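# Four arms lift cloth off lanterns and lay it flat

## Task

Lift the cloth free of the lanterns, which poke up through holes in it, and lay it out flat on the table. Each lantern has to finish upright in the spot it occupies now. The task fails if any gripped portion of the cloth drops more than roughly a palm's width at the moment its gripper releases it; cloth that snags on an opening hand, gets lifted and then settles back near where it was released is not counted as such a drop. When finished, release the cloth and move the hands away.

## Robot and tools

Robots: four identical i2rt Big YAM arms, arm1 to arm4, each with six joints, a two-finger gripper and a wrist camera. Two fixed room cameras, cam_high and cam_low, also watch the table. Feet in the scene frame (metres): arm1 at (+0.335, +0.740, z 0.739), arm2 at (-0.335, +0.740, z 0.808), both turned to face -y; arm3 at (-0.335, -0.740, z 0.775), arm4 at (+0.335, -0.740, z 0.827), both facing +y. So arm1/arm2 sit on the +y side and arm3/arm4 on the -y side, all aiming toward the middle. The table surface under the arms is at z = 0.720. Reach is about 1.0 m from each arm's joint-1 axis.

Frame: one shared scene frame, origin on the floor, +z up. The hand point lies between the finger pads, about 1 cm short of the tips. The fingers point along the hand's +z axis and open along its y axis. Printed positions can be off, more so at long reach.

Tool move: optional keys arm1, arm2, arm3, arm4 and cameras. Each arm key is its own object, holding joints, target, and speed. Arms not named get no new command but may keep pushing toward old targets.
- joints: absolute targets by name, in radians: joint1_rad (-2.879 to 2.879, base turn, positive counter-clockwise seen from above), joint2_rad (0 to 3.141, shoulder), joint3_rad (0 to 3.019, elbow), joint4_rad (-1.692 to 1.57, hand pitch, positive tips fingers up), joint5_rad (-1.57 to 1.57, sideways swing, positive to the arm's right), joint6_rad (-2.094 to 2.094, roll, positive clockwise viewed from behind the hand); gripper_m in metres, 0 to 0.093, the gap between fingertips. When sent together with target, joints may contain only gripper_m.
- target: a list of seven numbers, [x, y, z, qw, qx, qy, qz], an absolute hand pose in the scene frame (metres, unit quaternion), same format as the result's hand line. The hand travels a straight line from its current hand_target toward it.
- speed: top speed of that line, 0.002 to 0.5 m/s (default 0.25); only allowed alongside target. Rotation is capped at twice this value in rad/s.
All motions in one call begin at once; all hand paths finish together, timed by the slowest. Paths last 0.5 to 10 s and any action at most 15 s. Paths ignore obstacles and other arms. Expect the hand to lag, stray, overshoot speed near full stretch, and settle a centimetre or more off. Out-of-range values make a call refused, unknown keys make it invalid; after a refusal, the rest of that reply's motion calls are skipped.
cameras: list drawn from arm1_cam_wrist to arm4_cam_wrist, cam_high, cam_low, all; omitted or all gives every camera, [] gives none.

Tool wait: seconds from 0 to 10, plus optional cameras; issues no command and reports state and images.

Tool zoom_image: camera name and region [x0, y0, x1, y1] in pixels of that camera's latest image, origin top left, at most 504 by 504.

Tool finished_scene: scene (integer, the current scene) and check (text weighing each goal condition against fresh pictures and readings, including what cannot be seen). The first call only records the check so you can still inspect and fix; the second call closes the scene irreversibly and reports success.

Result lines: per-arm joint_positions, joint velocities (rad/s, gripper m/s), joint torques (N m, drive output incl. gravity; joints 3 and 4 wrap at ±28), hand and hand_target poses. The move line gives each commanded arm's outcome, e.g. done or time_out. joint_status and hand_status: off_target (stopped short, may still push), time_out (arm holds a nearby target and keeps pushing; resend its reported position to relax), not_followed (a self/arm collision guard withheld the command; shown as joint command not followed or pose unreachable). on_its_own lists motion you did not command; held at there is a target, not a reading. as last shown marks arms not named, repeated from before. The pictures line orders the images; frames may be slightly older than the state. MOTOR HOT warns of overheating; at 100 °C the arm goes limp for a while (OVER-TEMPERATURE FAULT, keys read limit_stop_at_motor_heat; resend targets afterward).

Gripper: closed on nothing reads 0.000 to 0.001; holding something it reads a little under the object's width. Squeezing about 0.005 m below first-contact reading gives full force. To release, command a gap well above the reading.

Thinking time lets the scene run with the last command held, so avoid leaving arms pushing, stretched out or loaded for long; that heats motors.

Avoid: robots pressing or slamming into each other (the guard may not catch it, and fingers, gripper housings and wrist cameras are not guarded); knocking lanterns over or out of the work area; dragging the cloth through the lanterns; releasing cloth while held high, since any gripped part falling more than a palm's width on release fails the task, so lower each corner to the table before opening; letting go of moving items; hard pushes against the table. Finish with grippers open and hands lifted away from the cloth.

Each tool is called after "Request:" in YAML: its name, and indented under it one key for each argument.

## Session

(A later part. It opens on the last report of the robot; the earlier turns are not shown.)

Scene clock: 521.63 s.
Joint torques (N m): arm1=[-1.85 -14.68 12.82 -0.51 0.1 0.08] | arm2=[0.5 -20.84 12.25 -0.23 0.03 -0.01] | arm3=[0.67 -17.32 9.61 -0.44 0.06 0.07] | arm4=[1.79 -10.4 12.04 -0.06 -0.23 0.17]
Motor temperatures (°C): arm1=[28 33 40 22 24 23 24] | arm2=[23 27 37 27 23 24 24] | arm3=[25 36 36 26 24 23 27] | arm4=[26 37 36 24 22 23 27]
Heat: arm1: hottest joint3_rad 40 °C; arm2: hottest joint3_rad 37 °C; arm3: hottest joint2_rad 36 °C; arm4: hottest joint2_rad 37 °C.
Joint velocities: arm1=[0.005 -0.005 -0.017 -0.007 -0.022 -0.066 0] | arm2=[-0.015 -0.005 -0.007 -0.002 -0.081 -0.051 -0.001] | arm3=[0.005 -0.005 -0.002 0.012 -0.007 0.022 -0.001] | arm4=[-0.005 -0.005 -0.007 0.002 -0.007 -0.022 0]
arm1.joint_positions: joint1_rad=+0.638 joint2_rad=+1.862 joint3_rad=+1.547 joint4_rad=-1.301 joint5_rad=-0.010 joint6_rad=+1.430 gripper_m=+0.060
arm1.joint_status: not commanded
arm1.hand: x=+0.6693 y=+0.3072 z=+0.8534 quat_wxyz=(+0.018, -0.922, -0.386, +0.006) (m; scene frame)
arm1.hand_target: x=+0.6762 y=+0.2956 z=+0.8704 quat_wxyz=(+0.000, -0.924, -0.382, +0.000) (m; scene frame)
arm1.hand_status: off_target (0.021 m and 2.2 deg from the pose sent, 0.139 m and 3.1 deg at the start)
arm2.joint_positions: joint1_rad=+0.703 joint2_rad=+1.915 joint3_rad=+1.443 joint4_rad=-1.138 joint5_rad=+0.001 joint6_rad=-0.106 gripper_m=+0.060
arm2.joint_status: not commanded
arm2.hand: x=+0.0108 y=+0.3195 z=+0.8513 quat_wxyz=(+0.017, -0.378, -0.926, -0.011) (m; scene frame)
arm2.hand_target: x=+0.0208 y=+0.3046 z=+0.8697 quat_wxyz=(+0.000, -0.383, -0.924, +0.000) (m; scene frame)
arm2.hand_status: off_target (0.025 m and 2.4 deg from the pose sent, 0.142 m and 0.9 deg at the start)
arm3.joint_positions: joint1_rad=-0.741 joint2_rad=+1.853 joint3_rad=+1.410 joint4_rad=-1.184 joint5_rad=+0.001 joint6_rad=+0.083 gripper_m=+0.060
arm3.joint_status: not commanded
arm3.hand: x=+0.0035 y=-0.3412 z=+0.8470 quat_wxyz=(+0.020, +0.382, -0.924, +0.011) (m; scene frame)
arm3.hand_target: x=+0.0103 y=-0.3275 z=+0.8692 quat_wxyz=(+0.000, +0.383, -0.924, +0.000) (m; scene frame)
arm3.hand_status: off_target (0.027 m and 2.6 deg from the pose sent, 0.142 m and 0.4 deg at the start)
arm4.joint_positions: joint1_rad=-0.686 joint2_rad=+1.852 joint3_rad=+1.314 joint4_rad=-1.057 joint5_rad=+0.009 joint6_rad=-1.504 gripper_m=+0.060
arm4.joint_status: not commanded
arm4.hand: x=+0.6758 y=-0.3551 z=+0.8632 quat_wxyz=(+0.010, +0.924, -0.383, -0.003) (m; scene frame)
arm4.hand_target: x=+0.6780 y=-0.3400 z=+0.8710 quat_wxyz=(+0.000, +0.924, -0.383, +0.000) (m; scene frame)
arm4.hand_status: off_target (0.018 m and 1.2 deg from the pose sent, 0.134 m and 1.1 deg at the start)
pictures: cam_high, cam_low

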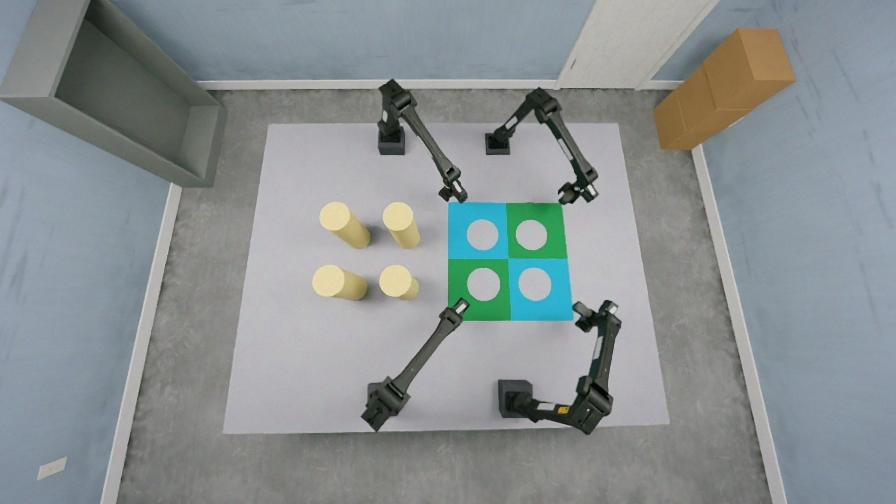

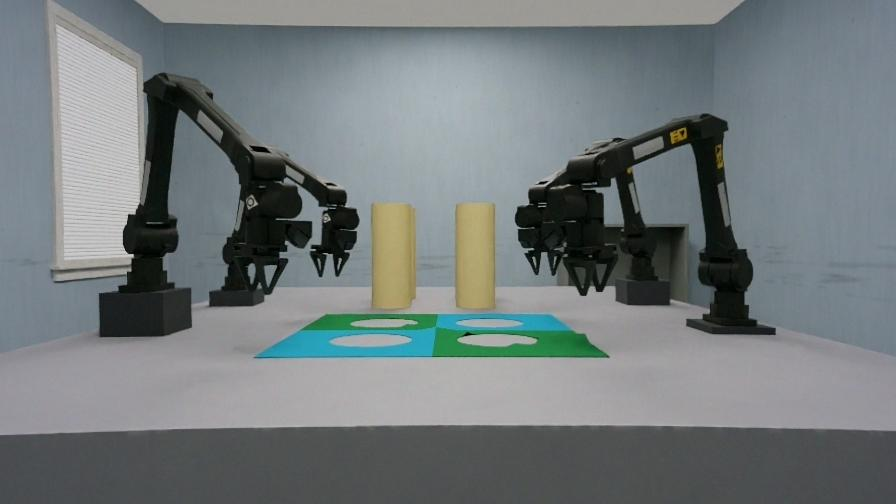

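Request:
move:
  cameras: ["arm1_cam_wrist", "arm2_cam_wrist", "arm3_cam_wrist", "arm4_cam_wrist"]

Scene clock: 528.03 s.
Joint torques (N m): arm1=[-1.44 -14.45 12.72 -0.27 0.11 0.1] | arm2=[0.5 -20.95 12.27 -0.18 0.05 -0.01] | arm3=[0.67 -17.32 9.62 -0.44 0.06 0.08] | arm4=[1.85 -10.4 12.05 -0.08 -0.23 0.17]
Motor temperatures (°C): arm1=[28 33 41 22 24 23 24] | arm2=[23 27 37 27 23 24 24] | arm3=[25 36 36 26 24 23 27] | arm4=[26 37 36 24 22 23 27]
Heat: arm1: hottest joint3_rad 41 °C; arm2: hottest joint3_rad 37 °C; arm3: hottest joint2_rad 36 °C; arm4: hottest joint2_rad 37 °C.
Joint velocities: arm1=[-0.015 -0.015 0.002 0.002 0.037 0.051 -0.001] | arm2=[-0.005 -0.015 0.017 -0.017 -0.037 -0.066 0.001] | arm3=[-0.005 -0.005 -0.007 -0.007 -0.037 -0.051 0] | arm4=[0.005 -0.015 0.002 -0.002 -0.051 -0.051 0]
arm1.joint_positions: joint1_rad=+0.638 joint2_rad=+1.862 joint3_rad=+1.547 joint4_rad=-1.301 joint5_rad=-0.010 joint6_rad=+1.430 gripper_m=+0.060
arm1.joint_status: not commanded
arm1.hand: x=+0.6693 y=+0.3072 z=+0.8534 quat_wxyz=(+0.018, -0.922, -0.386, +0.006) (m; scene frame)
arm1.hand_target: x=+0.6762 y=+0.2956 z=+0.8704 quat_wxyz=(+0.000, -0.924, -0.382, +0.000) (m; scene frame)
arm1.hand_status: off_target (0.021 m and 2.2 deg from the pose sent, 0.139 m and 3.1 deg at the start)
arm2.joint_positions: joint1_rad=+0.703 joint2_rad=+1.915 joint3_rad=+1.443 joint4_rad=-1.138 joint5_rad=+0.001 joint6_rad=-0.106 gripper_m=+0.060
arm2.joint_status: not commanded
arm2.hand: x=+0.0108 y=+0.3195 z=+0.8513 quat_wxyz=(+0.017, -0.378, -0.926, -0.011) (m; scene frame)
arm2.hand_target: x=+0.0208 y=+0.3046 z=+0.8697 quat_wxyz=(+0.000, -0.383, -0.924, +0.000) (m; scene frame)
arm2.hand_status: off_target (0.025 m and 2.4 deg from the pose sent, 0.142 m and 0.9 deg at the start)
arm3.joint_positions: joint1_rad=-0.741 joint2_rad=+1.853 joint3_rad=+1.410 joint4_rad=-1.184 joint5_rad=+0.001 joint6_rad=+0.083 gripper_m=+0.060
arm3.joint_status: not commanded
arm3.hand: x=+0.0035 y=-0.3412 z=+0.8470 quat_wxyz=(+0.020, +0.382, -0.924, +0.011) (m; scene frame)
arm3.hand_target: x=+0.0103 y=-0.3275 z=+0.8692 quat_wxyz=(+0.000, +0.383, -0.924, +0.000) (m; scene frame)
arm3.hand_status: off_target (0.027 m and 2.6 deg from the pose sent, 0.142 m and 0.4 deg at the start)
arm4.joint_positions: joint1_rad=-0.686 joint2_rad=+1.852 joint3_rad=+1.314 joint4_rad=-1.057 joint5_rad=+0.009 joint6_rad=-1.504 gripper_m=+0.060
arm4.joint_status: not commanded
arm4.hand: x=+0.6758 y=-0.3551 z=+0.8632 quat_wxyz=(+0.010, +0.924, -0.383, -0.003) (m; scene frame)
arm4.hand_target: x=+0.6780 y=-0.3400 z=+0.8710 quat_wxyz=(+0.000, +0.924, -0.383, +0.000) (m; scene frame)
arm4.hand_status: off_target (0.018 m and 1.2 deg from the pose sent, 0.134 m and 1.1 deg at the start)
pictures: arm1_cam_wrist, arm2_cam_wrist, arm3_cam_wrist, arm4_cam_wrist
camera_calibration:
arm1_cam_wrist: T_world_to_cam=[[-0.713444, 0.700193, 0.0269796, 0.241057], [0.59106, 0.580672, 0.559882, -1.04355], [0.376359, 0.415391, -0.828133, 0.457529], [0, 0, 0, 1]] pos_world=[0.616585, 0.247119, 0.956655]
arm2_cam_wrist: T_world_to_cam=[[-0.703881, -0.710223, -0.0116064, 0.247595], [-0.561275, 0.546101, 0.621888, -0.693696], [-0.43534, 0.444249, -0.783021, 0.651186], [0, 0, 0, 1]] pos_world=[0.0684109, 0.265387, 0.944167]
arm3_cam_wrist: T_world_to_cam=[[0.708844, -0.705362, 0.00186014, -0.244089], [-0.556099, -0.557218, 0.616654, -0.703974], [-0.433928, -0.438146, -0.787232, 0.643863], [0, 0, 0, 1]] pos_world=[0.0609318, -0.282332, 0.941432]
arm4_cam_wrist: T_world_to_cam=[[0.703433, 0.710501, -0.0192127, -0.207435], [0.580096, -0.558286, 0.593132, -1.09858], [0.410695, -0.428374, -0.804876, 0.385705], [0, 0, 0, 1]] pos_world=[0.624788, -0.30071, 0.958059]

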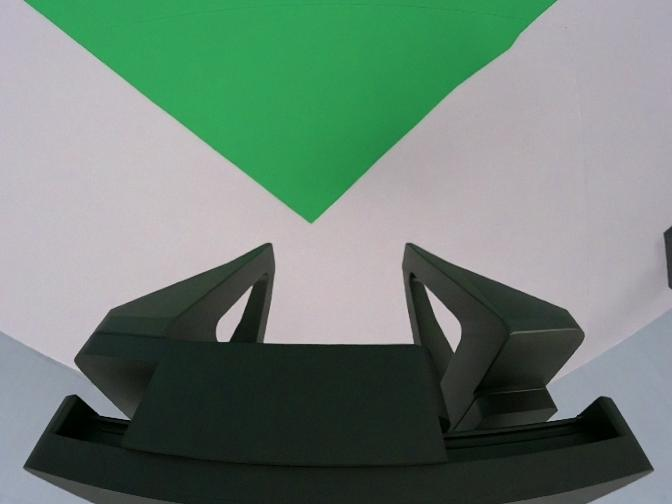

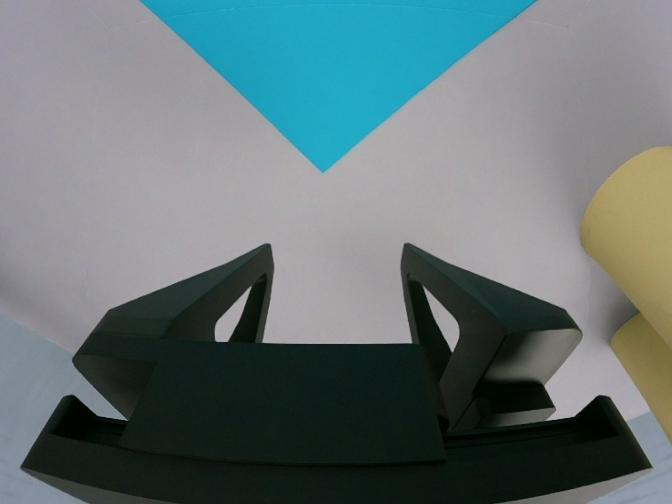

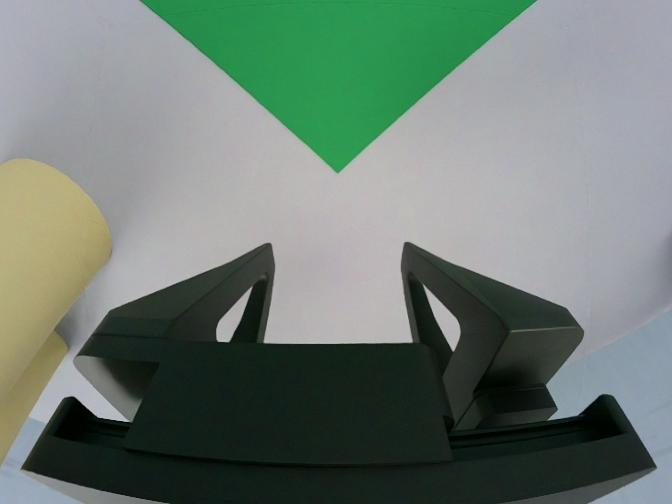

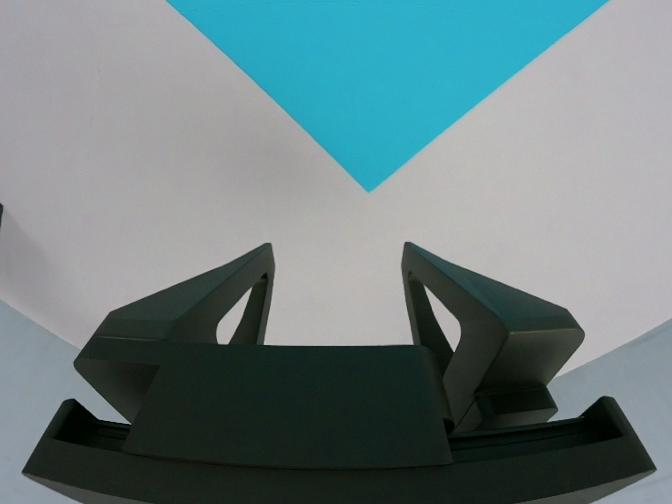

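Request:
move:
  arm1: {"target": [0.681, 0.284, 0.76, 0, 0.9239, 0.3827, 0], "speed": 0.3, "joints": {"gripper_m": 0.05}}
  arm2: {"target": [0.049, 0.300, 0.762, 0, 0.3827, 0.9239, 0], "speed": 0.3, "joints": {"gripper_m": 0.05}}
  arm3: {"target": [0.035, -0.307, 0.76, 0, 0.3827, -0.9239, 0], "speed": 0.3, "joints": {"gripper_m": 0.05}}
  arm4: {"target": [0.679, -0.317, 0.765, 0, 0.9239, -0.3827, 0], "speed": 0.3, "joints": {"gripper_m": 0.05}}
  cameras: ["arm1_cam_wrist", "arm2_cam_wrist", "arm3_cam_wrist", "arm4_cam_wrist"]

Scene clock: 549.73 s.
Joint torques (N m): arm1=[-1.61 -16.97 8.77 0.25 0.16 0.04] | arm2=[1.61 -23.94 10.02 0.76 0.02 0] | arm3=[-0.09 -19.72 8.38 0.47 0.07 -0.04] | arm4=[1.61 -12.45 9.72 0.49 -0.25 0.17]
Motor temperatures (°C): arm1=[28 34 42 22 24 23 24] | arm2=[23 26 36 27 23 24 23] | arm3=[25 36 35 26 24 23 27] | arm4=[26 37 36 24 22 23 26]
Heat: arm1: hottest joint3_rad 42 °C; arm2: hottest joint3_rad 36 °C; arm3: hottest joint2_rad 36 °C; arm4: hottest joint2_rad 37 °C.
move: arm1 off_target; arm2 off_target; arm3 off_target; arm4 off_target
Joint velocities: arm1=[-0.015 -0.015 0.007 0.002 -0.051 0.037 0.001] | arm2=[-0.005 0.005 -0.017 -0.007 0.007 -0.007 -0.001] | arm3=[0.005 -0.005 0.002 -0.002 0.037 -0.066 0.001] | arm4=[-0.005 -0.005 -0.022 -0.012 0.022 -0.037 0.001]
arm1.joint_positions: joint1_rad=+0.638 joint2_rad=+2.014 joint3_rad=+1.479 joint4_rad=-1.079 joint5_rad=-0.010 joint6_rad=+1.430 gripper_m=+0.050
arm1.joint_status: all done
arm1.hand: x=+0.6784 y=+0.2931 z=+0.7465 quat_wxyz=(+0.017, -0.922, -0.386, +0.005) (m; scene frame)
arm1.hand_target: x=+0.6805 y=+0.2848 z=+0.7597 quat_wxyz=(+0.000, -0.924, -0.383, +0.000) (m; scene frame)
arm1.hand_status: off_target (0.016 m and 2.1 deg from the pose sent, 0.097 m and 2.2 deg at the start)
arm2.joint_positions: joint1_rad=+0.727 joint2_rad=+2.115 joint3_rad=+1.443 joint4_rad=-0.963 joint5_rad=+0.001 joint6_rad=-0.078 gripper_m=+0.050
arm2.joint_status: all done
arm2.hand: x=+0.0307 y=+0.3170 z=+0.7426 quat_wxyz=(+0.029, -0.380, -0.925, -0.016) (m; scene frame)
arm2.hand_target: x=+0.0476 y=+0.3011 z=+0.7627 quat_wxyz=(+0.000, -0.383, -0.924, +0.000) (m; scene frame)
arm2.hand_status: off_target (0.032 m and 3.8 deg from the pose sent, 0.099 m and 2.4 deg at the start)
arm3.joint_positions: joint1_rad=-0.741 joint2_rad=+2.060 joint3_rad=+1.411 joint4_rad=-1.005 joint5_rad=+0.001 joint6_rad=+0.083 gripper_m=+0.050
arm3.joint_status: all done
arm3.hand: x=+0.0171 y=-0.3253 z=+0.7379 quat_wxyz=(+0.032, +0.382, -0.923, +0.017) (m; scene frame)
arm3.hand_target: x=+0.0333 y=-0.3084 z=+0.7609 quat_wxyz=(+0.000, +0.383, -0.924, +0.000) (m; scene frame)
arm3.hand_status: off_target (0.034 m and 4.1 deg from the pose sent, 0.099 m and 2.6 deg at the start)
arm4.joint_positions: joint1_rad=-0.658 joint2_rad=+2.061 joint3_rad=+1.314 joint4_rad=-0.861 joint5_rad=+0.009 joint6_rad=-1.479 gripper_m=+0.050
arm4.joint_status: all done
arm4.hand: x=+0.6754 y=-0.3322 z=+0.7564 quat_wxyz=(+0.017, +0.924, -0.382, -0.004) (m; scene frame)
arm4.hand_target: x=+0.6789 y=-0.3168 z=+0.7647 quat_wxyz=(+0.000, +0.924, -0.383, +0.000) (m; scene frame)
arm4.hand_status: off_target (0.018 m and 2.0 deg from the pose sent, 0.105 m and 1.2 deg at the start)
pictures: arm1_cam_wrist, arm2_cam_wrist, arm3_cam_wrist, arm4_cam_wrist
camera_calibration:
arm1_cam_wrist: T_world_to_cam=[[-0.71349, 0.700216, 0.0250921, 0.261797], [0.590398, 0.581534, 0.559686, -0.980586], [0.377309, 0.414145, -0.828325, 0.371302], [0, 0, 0, 1]] pos_world=[0.62563, 0.233157, 0.84981]
arm2_cam_wrist: T_world_to_cam=[[-0.707247, -0.706859, -0.0122974, 0.25814], [-0.547894, 0.537036, 0.641408, -0.625552], [-0.446781, 0.460371, -0.767102, 0.559279], [0, 0, 0, 1]] pos_world=[0.0897074, 0.260937, 0.833433]
arm3_cam_wrist: T_world_to_cam=[[0.708887, -0.705311, 0.00403376, -0.243849], [-0.545129, -0.544246, 0.637676, -0.631744], [-0.447564, -0.454239, -0.770294, 0.553256], [0, 0, 0, 1]] pos_world=[0.0760971, -0.264503, 0.830002]
arm4_cam_wrist: T_world_to_cam=[[0.701236, 0.712165, -0.0329908, -0.213033], [0.586636, -0.5501, 0.594347, -1.02487], [0.405125, -0.436131, -0.803532, 0.309864], [0, 0, 0, 1]] pos_world=[0.625076, -0.276923, 0.851084]

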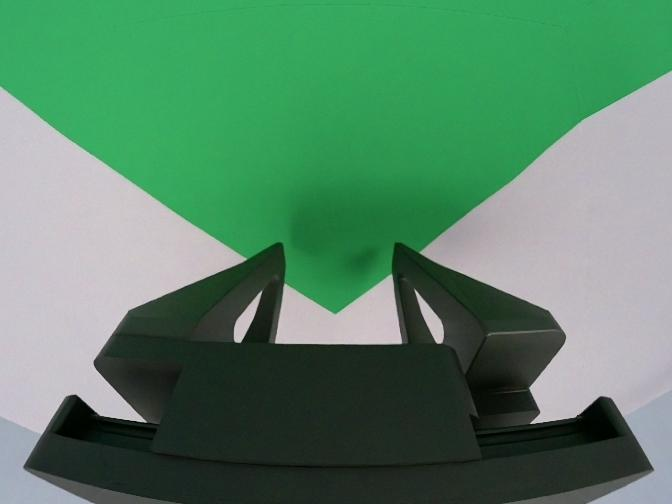

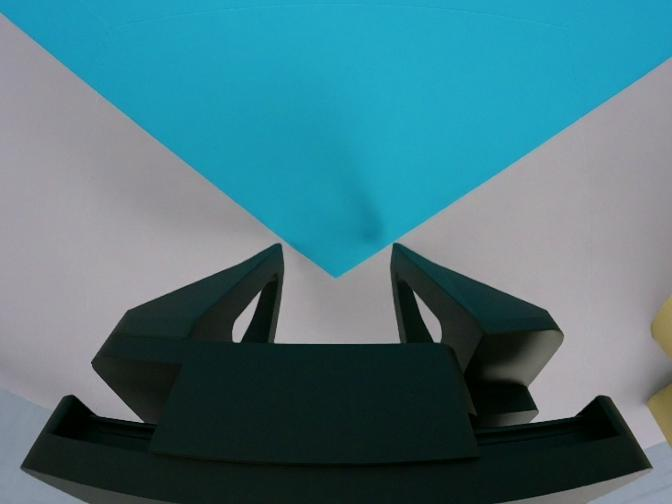

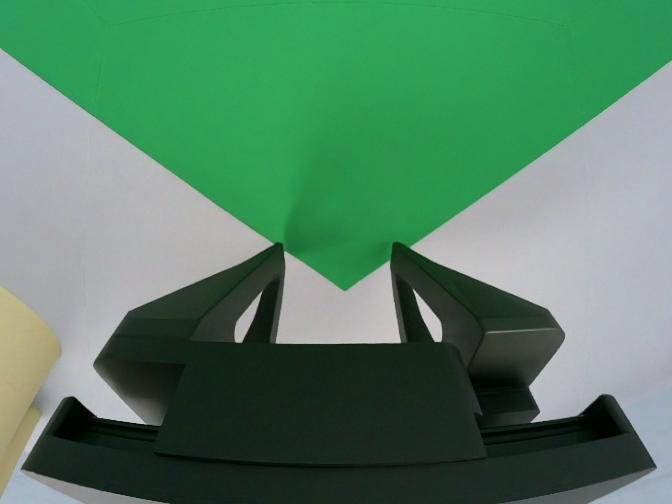

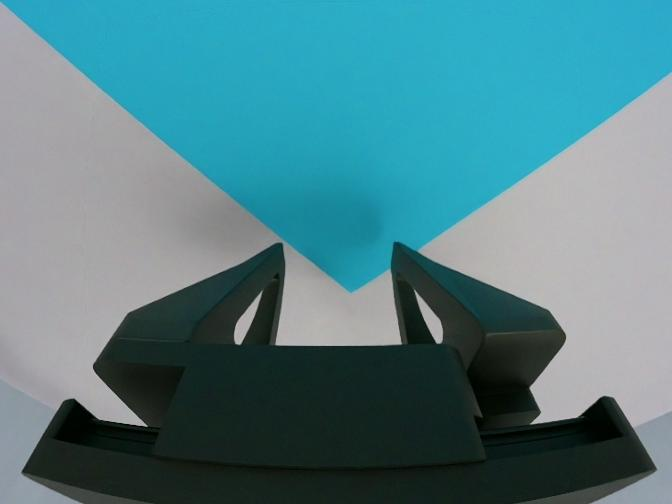

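Request:
move:
  arm1: {"target": [0.682, 0.279, 0.762, 0, 0.9239, 0.3827, 0], "speed": 0.2}
  arm2: {"target": [0.063, 0.287, 0.770, 0, 0.3827, 0.9239, 0], "speed": 0.2}
  arm3: {"target": [0.047, -0.295, 0.770, 0, 0.3827, -0.9239, 0], "speed": 0.2}
  arm4: {"target": [0.680, -0.307, 0.766, 0, 0.9239, -0.3827, 0], "speed": 0.2}
  cameras: ["arm1_cam_wrist", "arm2_cam_wrist", "arm3_cam_wrist", "arm4_cam_wrist"]

Scene clock: 559.20 s.
Joint torques (N m): arm1=[-2.43 -16.38 10.7 -0.25 0.15 0.04] | arm2=[1.38 -21.83 11.49 -0.16 0.02 0] | arm3=[-0.26 -17.9 9.17 -0.38 0.06 -0.07] | arm4=[1.67 -11.69 10.96 -0.08 -0.25 0.16]
Motor temperatures (°C): arm1=[28 34 41 22 24 23 24] | arm2=[23 27 36 27 23 24 23] | arm3=[25 36 35 26 24 23 27] | arm4=[26 37 36 24 21 23 26]
Heat: arm1: hottest joint3_rad 41 °C; arm2: hottest joint3_rad 36 °C; arm3: hottest joint2_rad 36 °C; arm4: hottest joint2_rad 37 °C.
move: arm1 off_target; arm2 off_target; arm3 off_target; arm4 off_target
Joint velocities: arm1=[-0.005 0.005 -0.002 -0.002 -0.081 -0.022 0] | arm2=[-0.015 0.005 0.002 -0.012 -0.007 -0.037 -0.001] | arm3=[-0.005 -0.015 0.002 -0.007 -0.051 0.066 0.001] | arm4=[-0.005 0.005 -0.012 -0.017 0.007 -0.081 0.001]
arm1.joint_positions: joint1_rad=+0.635 joint2_rad=+2.014 joint3_rad=+1.479 joint4_rad=-1.079 joint5_rad=-0.010 joint6_rad=+1.430 gripper_m=+0.050
arm1.joint_status: not commanded
arm1.hand: x=+0.6771 y=+0.2921 z=+0.7465 quat_wxyz=(+0.017, -0.923, -0.385, +0.005) (m; scene frame)
arm1.hand_target: x=+0.6818 y=+0.2792 z=+0.7622 quat_wxyz=(+0.000, -0.924, -0.383, +0.000) (m; scene frame)
arm1.hand_status: off_target (0.021 m and 2.1 deg from the pose sent, 0.021 m and 2.1 deg at the start)
arm2.joint_positions: joint1_rad=+0.727 joint2_rad=+2.118 joint3_rad=+1.514 joint4_rad=-0.987 joint5_rad=+0.001 joint6_rad=-0.074 gripper_m=+0.050
arm2.joint_status: not commanded
arm2.hand: x=+0.0483 y=+0.2965 z=+0.7625 quat_wxyz=(+0.009, -0.382, -0.924, -0.006) (m; scene frame)
arm2.hand_target: x=+0.0625 y=+0.2868 z=+0.7698 quat_wxyz=(-0.001, -0.383, -0.924, +0.000) (m; scene frame)
arm2.hand_status: off_target (0.019 m and 1.3 deg from the pose sent, 0.052 m and 3.8 deg at the start)
arm3.joint_positions: joint1_rad=-0.741 joint2_rad=+2.060 joint3_rad=+1.483 joint4_rad=-1.028 joint5_rad=+0.001 joint6_rad=+0.083 gripper_m=+0.050
arm3.joint_status: not commanded
arm3.hand: x=+0.0349 y=-0.3043 z=+0.7600 quat_wxyz=(+0.010, +0.383, -0.924, +0.006) (m; scene frame)
arm3.hand_target: x=+0.0468 y=-0.2947 z=+0.7698 quat_wxyz=(+0.000, +0.383, -0.924, +0.000) (m; scene frame)
arm3.hand_status: off_target (0.018 m and 1.3 deg from the pose sent, 0.053 m and 4.1 deg at the start)
arm4.joint_positions: joint1_rad=-0.649 joint2_rad=+2.061 joint3_rad=+1.329 joint4_rad=-0.862 joint5_rad=+0.009 joint6_rad=-1.470 gripper_m=+0.050
arm4.joint_status: not commanded
arm4.hand: x=+0.6764 y=-0.3231 z=+0.7606 quat_wxyz=(+0.009, +0.924, -0.382, -0.002) (m; scene frame)
arm4.hand_target: x=+0.6794 y=-0.3072 z=+0.7664 quat_wxyz=(+0.000, +0.924, -0.383, +0.000) (m; scene frame)
arm4.hand_status: off_target (0.017 m and 1.1 deg from the pose sent, 0.027 m and 2.0 deg at the start)
pictures: arm1_cam_wrist, arm2_cam_wrist, arm3_cam_wrist, arm4_cam_wrist
camera_calibration:
arm1_cam_wrist: T_world_to_cam=[[-0.711351, 0.70239, 0.0250523, 0.259501], [0.592147, 0.579738, 0.559701, -0.979855], [0.378605, 0.412979, -0.828316, 0.371724], [0, 0, 0, 1]] pos_world=[0.624077, 0.232274, 0.84983]
arm2_cam_wrist: T_world_to_cam=[[-0.709464, -0.704683, -0.00908245, 0.253402], [-0.563792, 0.55979, 0.607267, -0.597589], [-0.422847, 0.435955, -0.794446, 0.618735], [0, 0, 0, 1]] pos_world=[0.104494, 0.243352, 0.856749]
arm3_cam_wrist: T_world_to_cam=[[0.708838, -0.705372, 0.00011431, -0.238753], [-0.564637, -0.567315, 0.599449, -0.60195], [-0.422769, -0.424977, -0.800413, 0.618756], [0, 0, 0, 1]] pos_world=[0.090945, -0.246947, 0.856126]
arm4_cam_wrist: T_world_to_cam=[[0.701558, 0.712383, -0.0180689, -0.23149], [0.580801, -0.556917, 0.593729, -1.02072], [0.412899, -0.42703, -0.804463, 0.31527], [0, 0, 0, 1]] pos_world=[0.625063, -0.268914, 0.855468]

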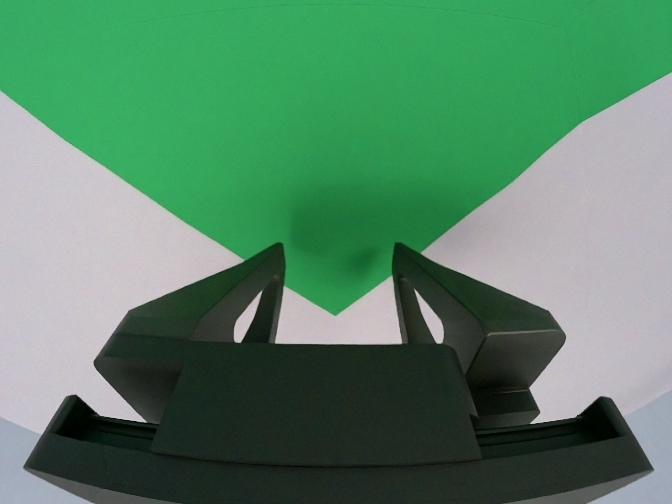

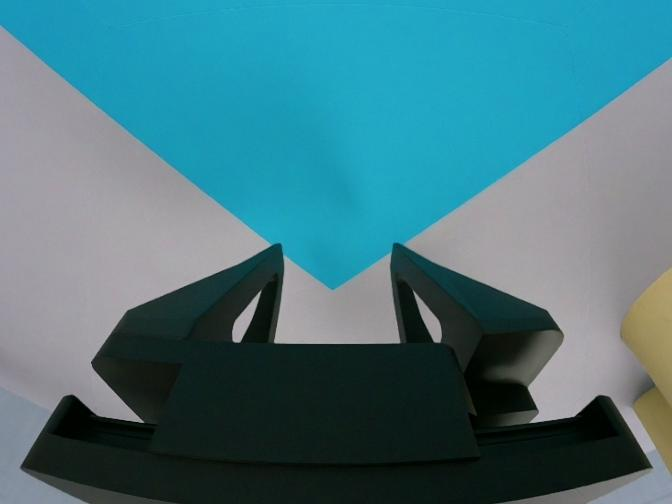

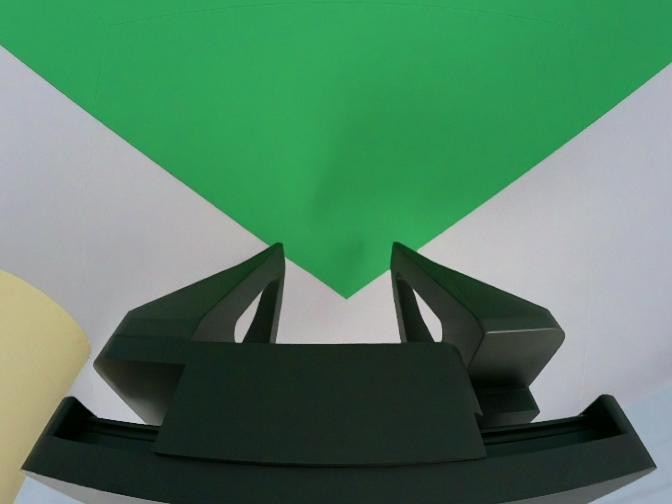

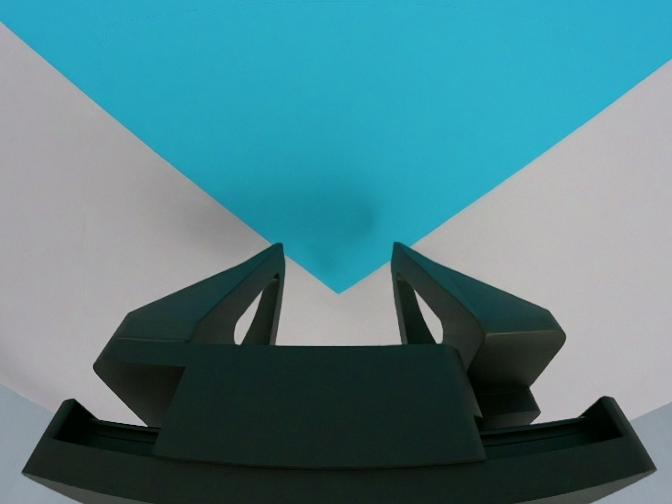

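Request:
move:
  arm1: {"target": [0.683, 0.278, 0.705, 0, 0.9239, 0.3827, 0], "speed": 0.1}
  arm2: {"target": [0.062, 0.288, 0.716, 0, 0.3827, 0.9239, 0], "speed": 0.1}
  arm3: {"target": [0.046, -0.296, 0.715, 0, 0.3827, -0.9239, 0], "speed": 0.1}
  arm4: {"target": [0.680, -0.307, 0.721, 0, 0.9239, -0.3827, 0], "speed": 0.1}
  cameras: ["arm1_cam_wrist", "arm2_cam_wrist", "arm3_cam_wrist", "arm4_cam_wrist"]

Scene clock: 567.73 s.
Joint torques (N m): arm1=[-1.61 -12.81 7.24 0.83 0.17 0.02] | arm2=[1.49 -20.25 9.02 1.22 -0.01 0.01] | arm3=[-0.26 -16.5 6.27 0.81 0.2 -0.06] | arm4=[1.55 -9.58 9.36 0.8 -0.23 0.16]
Motor temperatures (°C): arm1=[27 34 41 22 24 23 24] | arm2=[23 28 37 27 23 24 23] | arm3=[25 36 35 26 24 23 27] | arm4=[26 37 36 24 21 23 26]
Heat: arm1: hottest joint3_rad 41 °C; arm2: hottest joint3_rad 37 °C; arm3: hottest joint2_rad 36 °C; arm4: hottest joint2_rad 37 °C.
move: arm1 off_target; arm2 off_target; arm3 off_target; arm4 off_target
Joint velocities: arm1=[-0.005 -0.015 -0.007 -0.012 -0.11 -0.066 0] | arm2=[-0.005 -0.005 -0.002 -0.012 -0.037 -0.037 -0.001] | arm3=[0.005 -0.015 0.007 -0.007 -0.022 0.066 0] | arm4=[-0.005 -0.005 0.002 -0.007 -0.007 -0.066 -0.001]
arm1.joint_positions: joint1_rad=+0.635 joint2_rad=+2.039 joint3_rad=+1.479 joint4_rad=-0.983 joint5_rad=-0.010 joint6_rad=+1.430 gripper_m=+0.050
arm1.joint_status: not commanded
arm1.hand: x=+0.6892 y=+0.2758 z=+0.7328 quat_wxyz=(-0.017, -0.923, -0.385, -0.004) (m; scene frame)
arm1.hand_target: x=+0.6822 y=+0.2793 z=+0.7058 quat_wxyz=(+0.000, -0.924, -0.383, +0.000) (m; scene frame)
arm1.hand_status: off_target (0.029 m and 2.1 deg from the pose sent, 0.044 m and 2.1 deg at the start)
arm2.joint_positions: joint1_rad=+0.727 joint2_rad=+2.174 joint3_rad=+1.514 joint4_rad=-0.914 joint5_rad=+0.002 joint6_rad=-0.073 gripper_m=+0.050
arm2.joint_status: not commanded
arm2.hand: x=+0.0530 y=+0.2910 z=+0.7305 quat_wxyz=(+0.002, -0.382, -0.924, -0.002) (m; scene frame)
arm2.hand_target: x=+0.0612 y=+0.2886 z=+0.7164 quat_wxyz=(+0.000, -0.383, -0.924, +0.000) (m; scene frame)
arm2.hand_status: off_target (0.017 m and 0.3 deg from the pose sent, 0.049 m and 1.3 deg at the start)
arm3.joint_positions: joint1_rad=-0.741 joint2_rad=+2.113 joint3_rad=+1.483 joint4_rad=-0.945 joint5_rad=-0.002 joint6_rad=+0.083 gripper_m=+0.050
arm3.joint_status: not commanded
arm3.hand: x=+0.0422 y=-0.2950 z=+0.7304 quat_wxyz=(-0.002, +0.382, -0.924, -0.002) (m; scene frame)
arm3.hand_target: x=+0.0454 y=-0.2966 z=+0.7155 quat_wxyz=(+0.000, +0.383, -0.924, +0.000) (m; scene frame)
arm3.hand_status: off_target (0.016 m and 0.4 deg from the pose sent, 0.047 m and 1.3 deg at the start)
arm4.joint_positions: joint1_rad=-0.649 joint2_rad=+2.107 joint3_rad=+1.336 joint4_rad=-0.792 joint5_rad=+0.009 joint6_rad=-1.469 gripper_m=+0.050
arm4.joint_status: not commanded
arm4.hand: x=+0.6831 y=-0.3145 z=+0.7386 quat_wxyz=(-0.005, +0.924, -0.382, +0.002) (m; scene frame)
arm4.hand_target: x=+0.6796 y=-0.3075 z=+0.7213 quat_wxyz=(+0.000, +0.924, -0.383, +0.000) (m; scene frame)
arm4.hand_status: off_target (0.019 m and 0.7 deg from the pose sent, 0.043 m and 1.1 deg at the start)
pictures: arm1_cam_wrist, arm2_cam_wrist, arm3_cam_wrist, arm4_cam_wrist
camera_calibration:
arm1_cam_wrist: T_world_to_cam=[[-0.711522, 0.701211, -0.0451607, 0.331808], [0.567789, 0.611621, 0.55094, -0.955521], [0.413946, 0.366364, -0.833322, 0.354638], [0, 0, 0, 1]] pos_world=[0.631822, 0.221823, 0.836947]
arm2_cam_wrist: T_world_to_cam=[[-0.710218, -0.703949, -0.00678758, 0.250674], [-0.569196, 0.568538, 0.593954, -0.564963], [-0.414254, 0.4257, -0.804471, 0.607575], [0, 0, 0, 1]] pos_world=[0.108149, 0.23902, 0.826039]
arm3_cam_wrist: T_world_to_cam=[[0.708605, -0.70558, -0.00608088, -0.23291], [-0.574455, -0.581879, 0.575689, -0.561392], [-0.409733, -0.404443, -0.817646, 0.620259], [0, 0, 0, 1]] pos_world=[0.0966867, -0.24014, 0.828923]
arm4_cam_wrist: T_world_to_cam=[[0.702041, 0.71203, 0.0123111, -0.265602], [0.569043, -0.571287, 0.591457, -1.00162], [0.428168, -0.408221, -0.806243, 0.295225], [0, 0, 0, 1]] pos_world=[0.630024, -0.262579, 0.833709]

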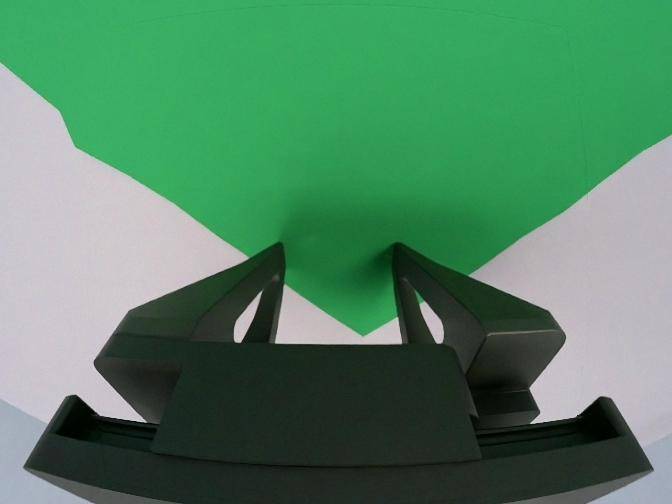

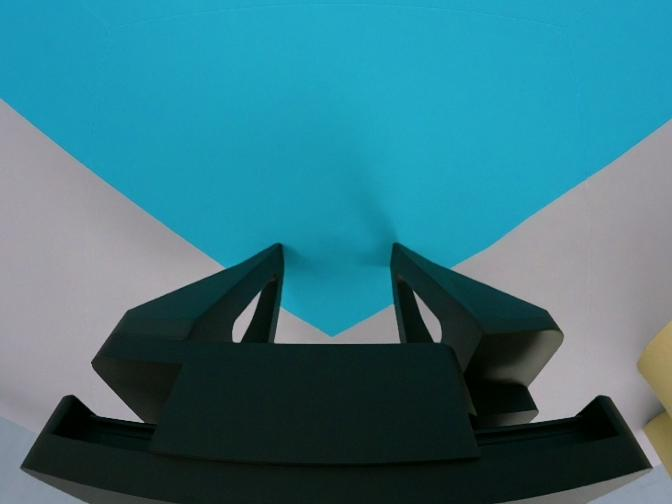

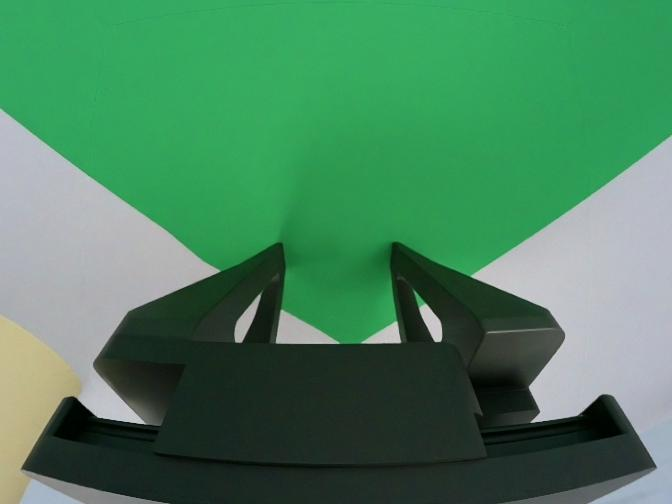

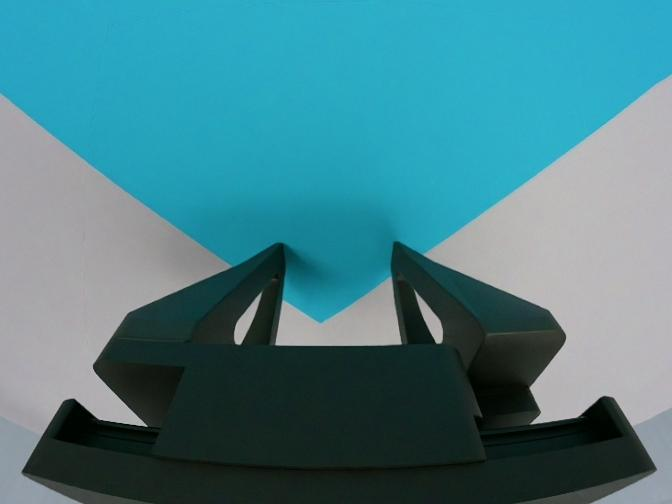

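Request:
move:
  arm1: {"joints": {"gripper_m": 0.0}}
  arm2: {"joints": {"gripper_m": 0.0}}
  arm3: {"joints": {"gripper_m": 0.0}}
  arm4: {"joints": {"gripper_m": 0.0}}
  cameras: ["arm1_cam_wrist", "arm2_cam_wrist", "arm3_cam_wrist", "arm4_cam_wrist"]

Scene clock: 570.70 s.
Joint torques (N m): arm1=[-1.2 -12.34 7.15 0.58 0.1 0.05] | arm2=[1.32 -20.25 8.83 0.68 -0.01 0.01] | arm3=[-0.38 -16.44 6.26 0.7 0.23 -0.06] | arm4=[1.49 -9.64 9.05 0.47 -0.15 0.16]
Motor temperatures (°C): arm1=[27 33 41 22 24 23 24] | arm2=[23 28 37 27 23 24 23] | arm3=[25 36 35 26 24 23 27] | arm4=[26 37 36 24 21 23 26]
Heat: arm1: hottest joint3_rad 41 °C; arm2: hottest joint3_rad 37 °C; arm3: hottest joint2_rad 36 °C; arm4: hottest joint2_rad 37 °C.
move: arm1 done; arm2 done; arm3 done; arm4 done
Joint velocities: arm1=[-0.005 0.005 0.002 -0.012 0.022 -0.051 -0.001] | arm2=[-0.005 -0.005 0.007 0.007 0.007 -0.022 0] | arm3=[-0.005 -0.005 0.002 0.002 -0.037 -0.022 0] | arm4=[-0.005 -0.015 -0.017 -0.002 -0.051 -0.007 0]
arm1.joint_positions: joint1_rad=+0.632 joint2_rad=+2.039 joint3_rad=+1.479 joint4_rad=-0.978 joint5_rad=-0.009 joint6_rad=+1.430 gripper_m=+0.002
arm1.joint_status: all done
arm1.hand: x=+0.6886 y=+0.2737 z=+0.7328 quat_wxyz=(-0.020, -0.923, -0.384, -0.004) (m; scene frame)
arm1.hand_target: x=+0.6822 y=+0.2792 z=+0.7058 quat_wxyz=(+0.000, -0.924, -0.383, +0.000) (m; scene frame)
arm1.hand_status: not commanded
arm2.joint_positions: joint1_rad=+0.728 joint2_rad=+2.173 joint3_rad=+1.517 joint4_rad=-0.902 joint5_rad=+0.003 joint6_rad=-0.073 gripper_m=+0.001
arm2.joint_status: all done
arm2.hand: x=+0.0562 y=+0.2882 z=+0.7314 quat_wxyz=(-0.004, -0.382, -0.924, +0.002) (m; scene frame)
arm2.hand_target: x=+0.0611 y=+0.2885 z=+0.7165 quat_wxyz=(+0.000, -0.383, -0.924, +0.000) (m; scene frame)
arm2.hand_status: not commanded
arm3.joint_positions: joint1_rad=-0.740 joint2_rad=+2.113 joint3_rad=+1.483 joint4_rad=-0.941 joint5_rad=-0.003 joint6_rad=+0.083 gripper_m=+0.001
arm3.joint_status: all done
arm3.hand: x=+0.0423 y=-0.2936 z=+0.7304 quat_wxyz=(-0.004, +0.383, -0.924, -0.004) (m; scene frame)
arm3.hand_target: x=+0.0453 y=-0.2965 z=+0.7155 quat_wxyz=(+0.000, +0.383, -0.924, +0.000) (m; scene frame)
arm3.hand_status: not commanded
arm4.joint_positions: joint1_rad=-0.648 joint2_rad=+2.108 joint3_rad=+1.340 joint4_rad=-0.784 joint5_rad=+0.007 joint6_rad=-1.469 gripper_m=+0.002
arm4.joint_status: all done
arm4.hand: x=+0.6848 y=-0.3110 z=+0.7393 quat_wxyz=(-0.011, +0.924, -0.382, +0.003) (m; scene frame)
arm4.hand_target: x=+0.6797 y=-0.3075 z=+0.7213 quat_wxyz=(+0.000, +0.924, -0.383, +0.000) (m; scene frame)
arm4.hand_status: not commanded
pictures: arm1_cam_wrist, arm2_cam_wrist, arm3_cam_wrist, arm4_cam_wrist
camera_calibration:
arm1_cam_wrist: T_world_to_cam=[[-0.70955, 0.702856, -0.0503129, 0.334826], [0.568119, 0.612846, 0.549237, -0.953238], [0.416869, 0.361128, -0.834151, 0.355746], [0, 0, 0, 1]] pos_world=[0.630829, 0.220383, 0.837146]
arm2_cam_wrist: T_world_to_cam=[[-0.709658, -0.704526, -0.00541166, 0.250142], [-0.575167, 0.574886, 0.58197, -0.554846], [-0.406902, 0.416112, -0.813193, 0.619542], [0, 0, 0, 1]] pos_world=[0.110478, 0.237406, 0.828064]
arm3_cam_wrist: T_world_to_cam=[[0.709434, -0.704731, -0.00757591, -0.230651], [-0.574982, -0.584968, 0.572021, -0.558739], [-0.407553, -0.401455, -0.820204, 0.62352], [0, 0, 0, 1]] pos_world=[0.0964843, -0.239076, 0.829277]
arm4_cam_wrist: T_world_to_cam=[[0.70143, 0.71235, 0.0235283, -0.277122], [0.566063, -0.576837, 0.588925, -0.998759], [0.433093, -0.399771, -0.807845, 0.296971], [0, 0, 0, 1]] pos_world=[0.631127, -0.259992, 0.834621]

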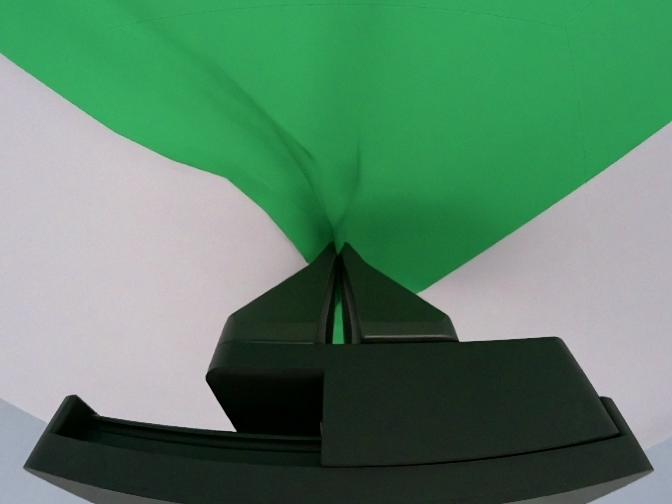

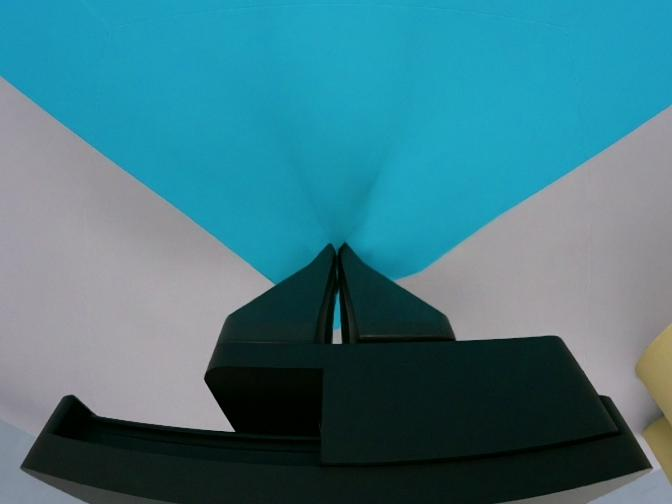

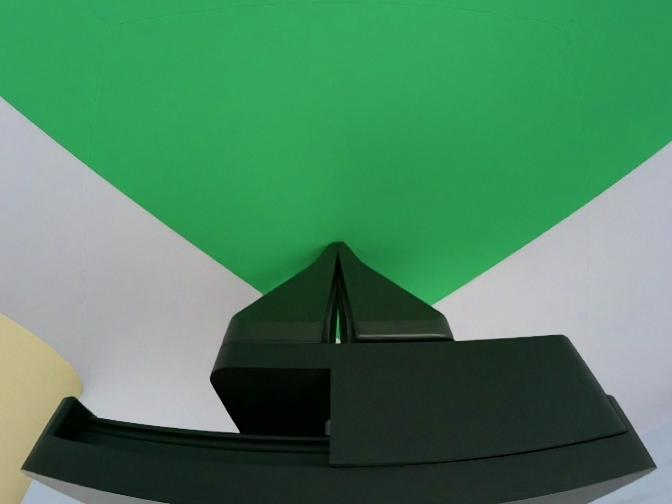

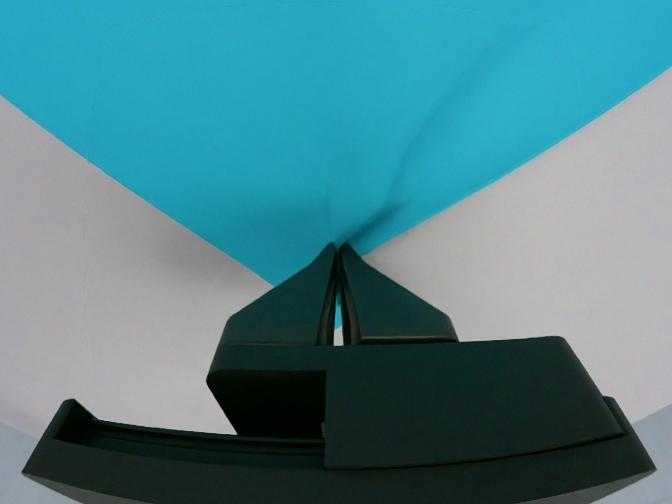

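Request:
move:
  arm3: {"target": [0.046, -0.296, 0.703, 0, 0.3827, -0.9239, 0], "speed": 0.1, "joints": {"gripper_m": 0.05}}
  cameras: ["arm3_cam_wrist"]

Request:
move:
  arm3: {"joints": {"gripper_m": 0.0}}
  cameras: ["arm3_cam_wrist"]

Scene clock: 575.80 s.
Joint torques (N m): arm1=[-1.73 -13.1 7.3 0.62 0.11 0.01] | arm2=[1.2 -20.19 8.84 0.7 -0.02 0.01] | arm3=[0.32 -15.03 5.89 0.98 0.14 -0.07] | arm4=[1.49 -9.64 9.05 0.47 -0.15 0.16]
Motor temperatures (°C): arm1=[27 33 40 22 24 23 24] | arm2=[23 28 37 27 23 24 24] | arm3=[25 36 35 26 24 23 27] | arm4=[26 37 36 24 21 23 26]
Heat: arm1: hottest joint3_rad 40 °C; arm2: hottest joint3_rad 37 °C; arm3: hottest joint2_rad 36 °C; arm4: hottest joint2_rad 37 °C.
move: arm3 off_target
Joint velocities: arm1=[-0.005 -0.005 -0.017 -0.012 0.051 0.066 0] | arm2=[-0.015 -0.015 0.002 -0.012 0.022 -0.007 0] | arm3=[-0.015 -0.005 0.007 -0.007 -0.007 -0.022 -0.001] | arm4=[-0.024 -0.005 -0.007 -0.012 -0.037 -0.066 -0.001]
arm1.joint_positions: joint1_rad=+0.632 joint2_rad=+2.039 joint3_rad=+1.479 joint4_rad=-0.978 joint5_rad=-0.009 joint6_rad=+1.430 gripper_m=+0.002
arm1.joint_status: not commanded
arm1.hand: x=+0.6886 y=+0.2737 z=+0.7328 quat_wxyz=(-0.020, -0.923, -0.384, -0.004) (m; scene frame)
arm1.hand_target: x=+0.6822 y=+0.2792 z=+0.7058 quat_wxyz=(+0.000, -0.924, -0.383, +0.000) (m; scene frame)
arm1.hand_status: not commanded
arm2.joint_positions: joint1_rad=+0.728 joint2_rad=+2.173 joint3_rad=+1.517 joint4_rad=-0.902 joint5_rad=+0.003 joint6_rad=-0.073 gripper_m=+0.001
arm2.joint_status: not commanded
arm2.hand: x=+0.0562 y=+0.2882 z=+0.7314 quat_wxyz=(-0.004, -0.382, -0.924, +0.002) (m; scene frame)
arm2.hand_target: x=+0.0611 y=+0.2885 z=+0.7165 quat_wxyz=(+0.000, -0.383, -0.924, +0.000) (m; scene frame)
arm2.hand_status: not commanded
arm3.joint_positions: joint1_rad=-0.749 joint2_rad=+2.113 joint3_rad=+1.483 joint4_rad=-0.925 joint5_rad=+0.000 joint6_rad=+0.083 gripper_m=+0.050
arm3.joint_status: all done
arm3.hand: x=+0.0494 y=-0.2946 z=+0.7305 quat_wxyz=(-0.012, +0.378, -0.926, -0.006) (m; scene frame)
arm3.hand_target: x=+0.0451 y=-0.2971 z=+0.7040 quat_wxyz=(+0.000, +0.383, -0.924, +0.000) (m; scene frame)
arm3.hand_status: off_target (0.028 m and 1.6 deg from the pose sent, 0.028 m and 0.7 deg at the start)
arm4.joint_positions: joint1_rad=-0.648 joint2_rad=+2.108 joint3_rad=+1.340 joint4_rad=-0.784 joint5_rad=+0.007 joint6_rad=-1.469 gripper_m=+0.002
arm4.joint_status: not commanded
arm4.hand: x=+0.6848 y=-0.3110 z=+0.7393 quat_wxyz=(-0.011, +0.924, -0.382, +0.003) (m; scene frame)
arm4.hand_target: x=+0.6797 y=-0.3075 z=+0.7213 quat_wxyz=(+0.000, +0.924, -0.383, +0.000) (m; scene frame)
arm4.hand_status: not commanded
pictures: arm3_cam_wrist
camera_calibration:
arm3_cam_wrist: T_world_to_cam=[[0.702729, -0.711433, -0.00589452, -0.239327], [-0.587601, -0.585043, 0.558972, -0.545149], [-0.40112, -0.389342, -0.829166, 0.635868], [0, 0, 0, 1]] pos_world=[0.102911, -0.24163, 0.830553]

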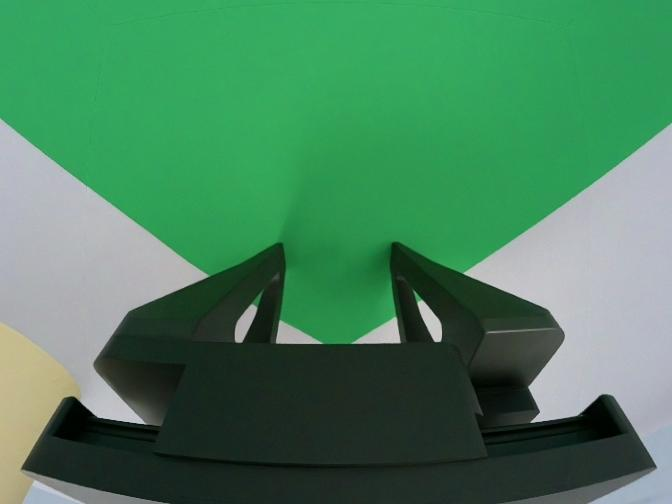

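Scene clock: 576.40 s.
Joint torques (N m): arm1=[-1.26 -12.22 7.31 0.44 0.14 0.03] | arm2=[1.32 -20.19 8.88 0.7 -0.03 0.01] | arm3=[0.26 -14.97 5.89 0.7 0.19 -0.07] | arm4=[1.49 -9.7 9.03 0.49 -0.15 0.16]
Motor temperatures (°C): arm1=[27 33 40 22 24 23 24] | arm2=[23 28 37 27 23 24 24] | arm3=[25 36 35 26 24 23 27] | arm4=[26 37 36 24 21 23 26]
Heat: arm1: hottest joint3_rad 40 °C; arm2: hottest joint3_rad 37 °C; arm3: hottest joint2_rad 36 °C; arm4: hottest joint2_rad 37 °C.
move: arm3 done
Joint velocities: arm1=[-0.015 -0.015 -0.012 0.007 0.037 0.007 0.001] | arm2=[-0.015 -0.024 -0.002 0.002 -0.007 -0.007 0.001] | arm3=[0.005 -0.005 0.007 -0.007 0.037 0.007 0] | arm4=[-0.015 -0.015 0.017 -0.002 -0.066 -0.007 0]
arm1, arm2, arm4: as last shown
arm3.joint_positions: joint1_rad=-0.748 joint2_rad=+2.113 joint3_rad=+1.483 joint4_rad=-0.918 joint5_rad=-0.002 joint6_rad=+0.083 gripper_m=+0.001
arm3.joint_status: all done
arm3.hand: x=+0.0498 y=-0.2926 z=+0.7306 quat_wxyz=(-0.015, +0.379, -0.925, -0.009) (m; scene frame)
arm3.hand_target: x=+0.0451 y=-0.2971 z=+0.7040 quat_wxyz=(+0.000, +0.383, -0.924, +0.000) (m; scene frame)
arm3.hand_status: not commanded
pictures: arm3_cam_wrist
camera_calibration:
arm3_cam_wrist: T_world_to_cam=[[0.70361, -0.710538, -0.00836242, -0.236163], [-0.588724, -0.589493, 0.553084, -0.540714], [-0.397916, -0.384232, -0.833084, 0.641052], [0, 0, 0, 1]] pos_world=[0.102921, -0.240237, 0.831135]

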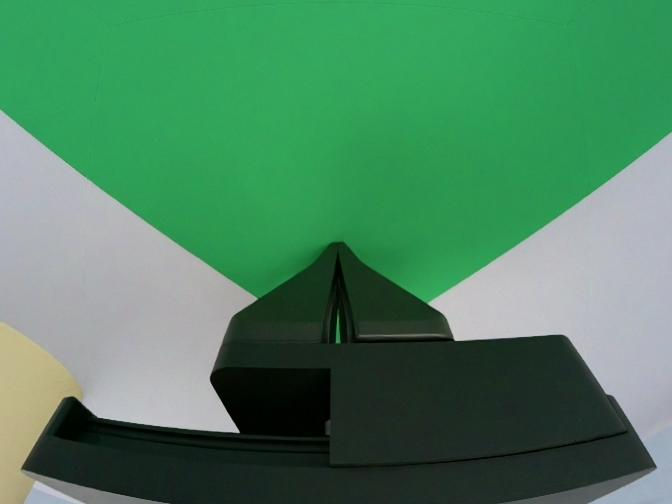

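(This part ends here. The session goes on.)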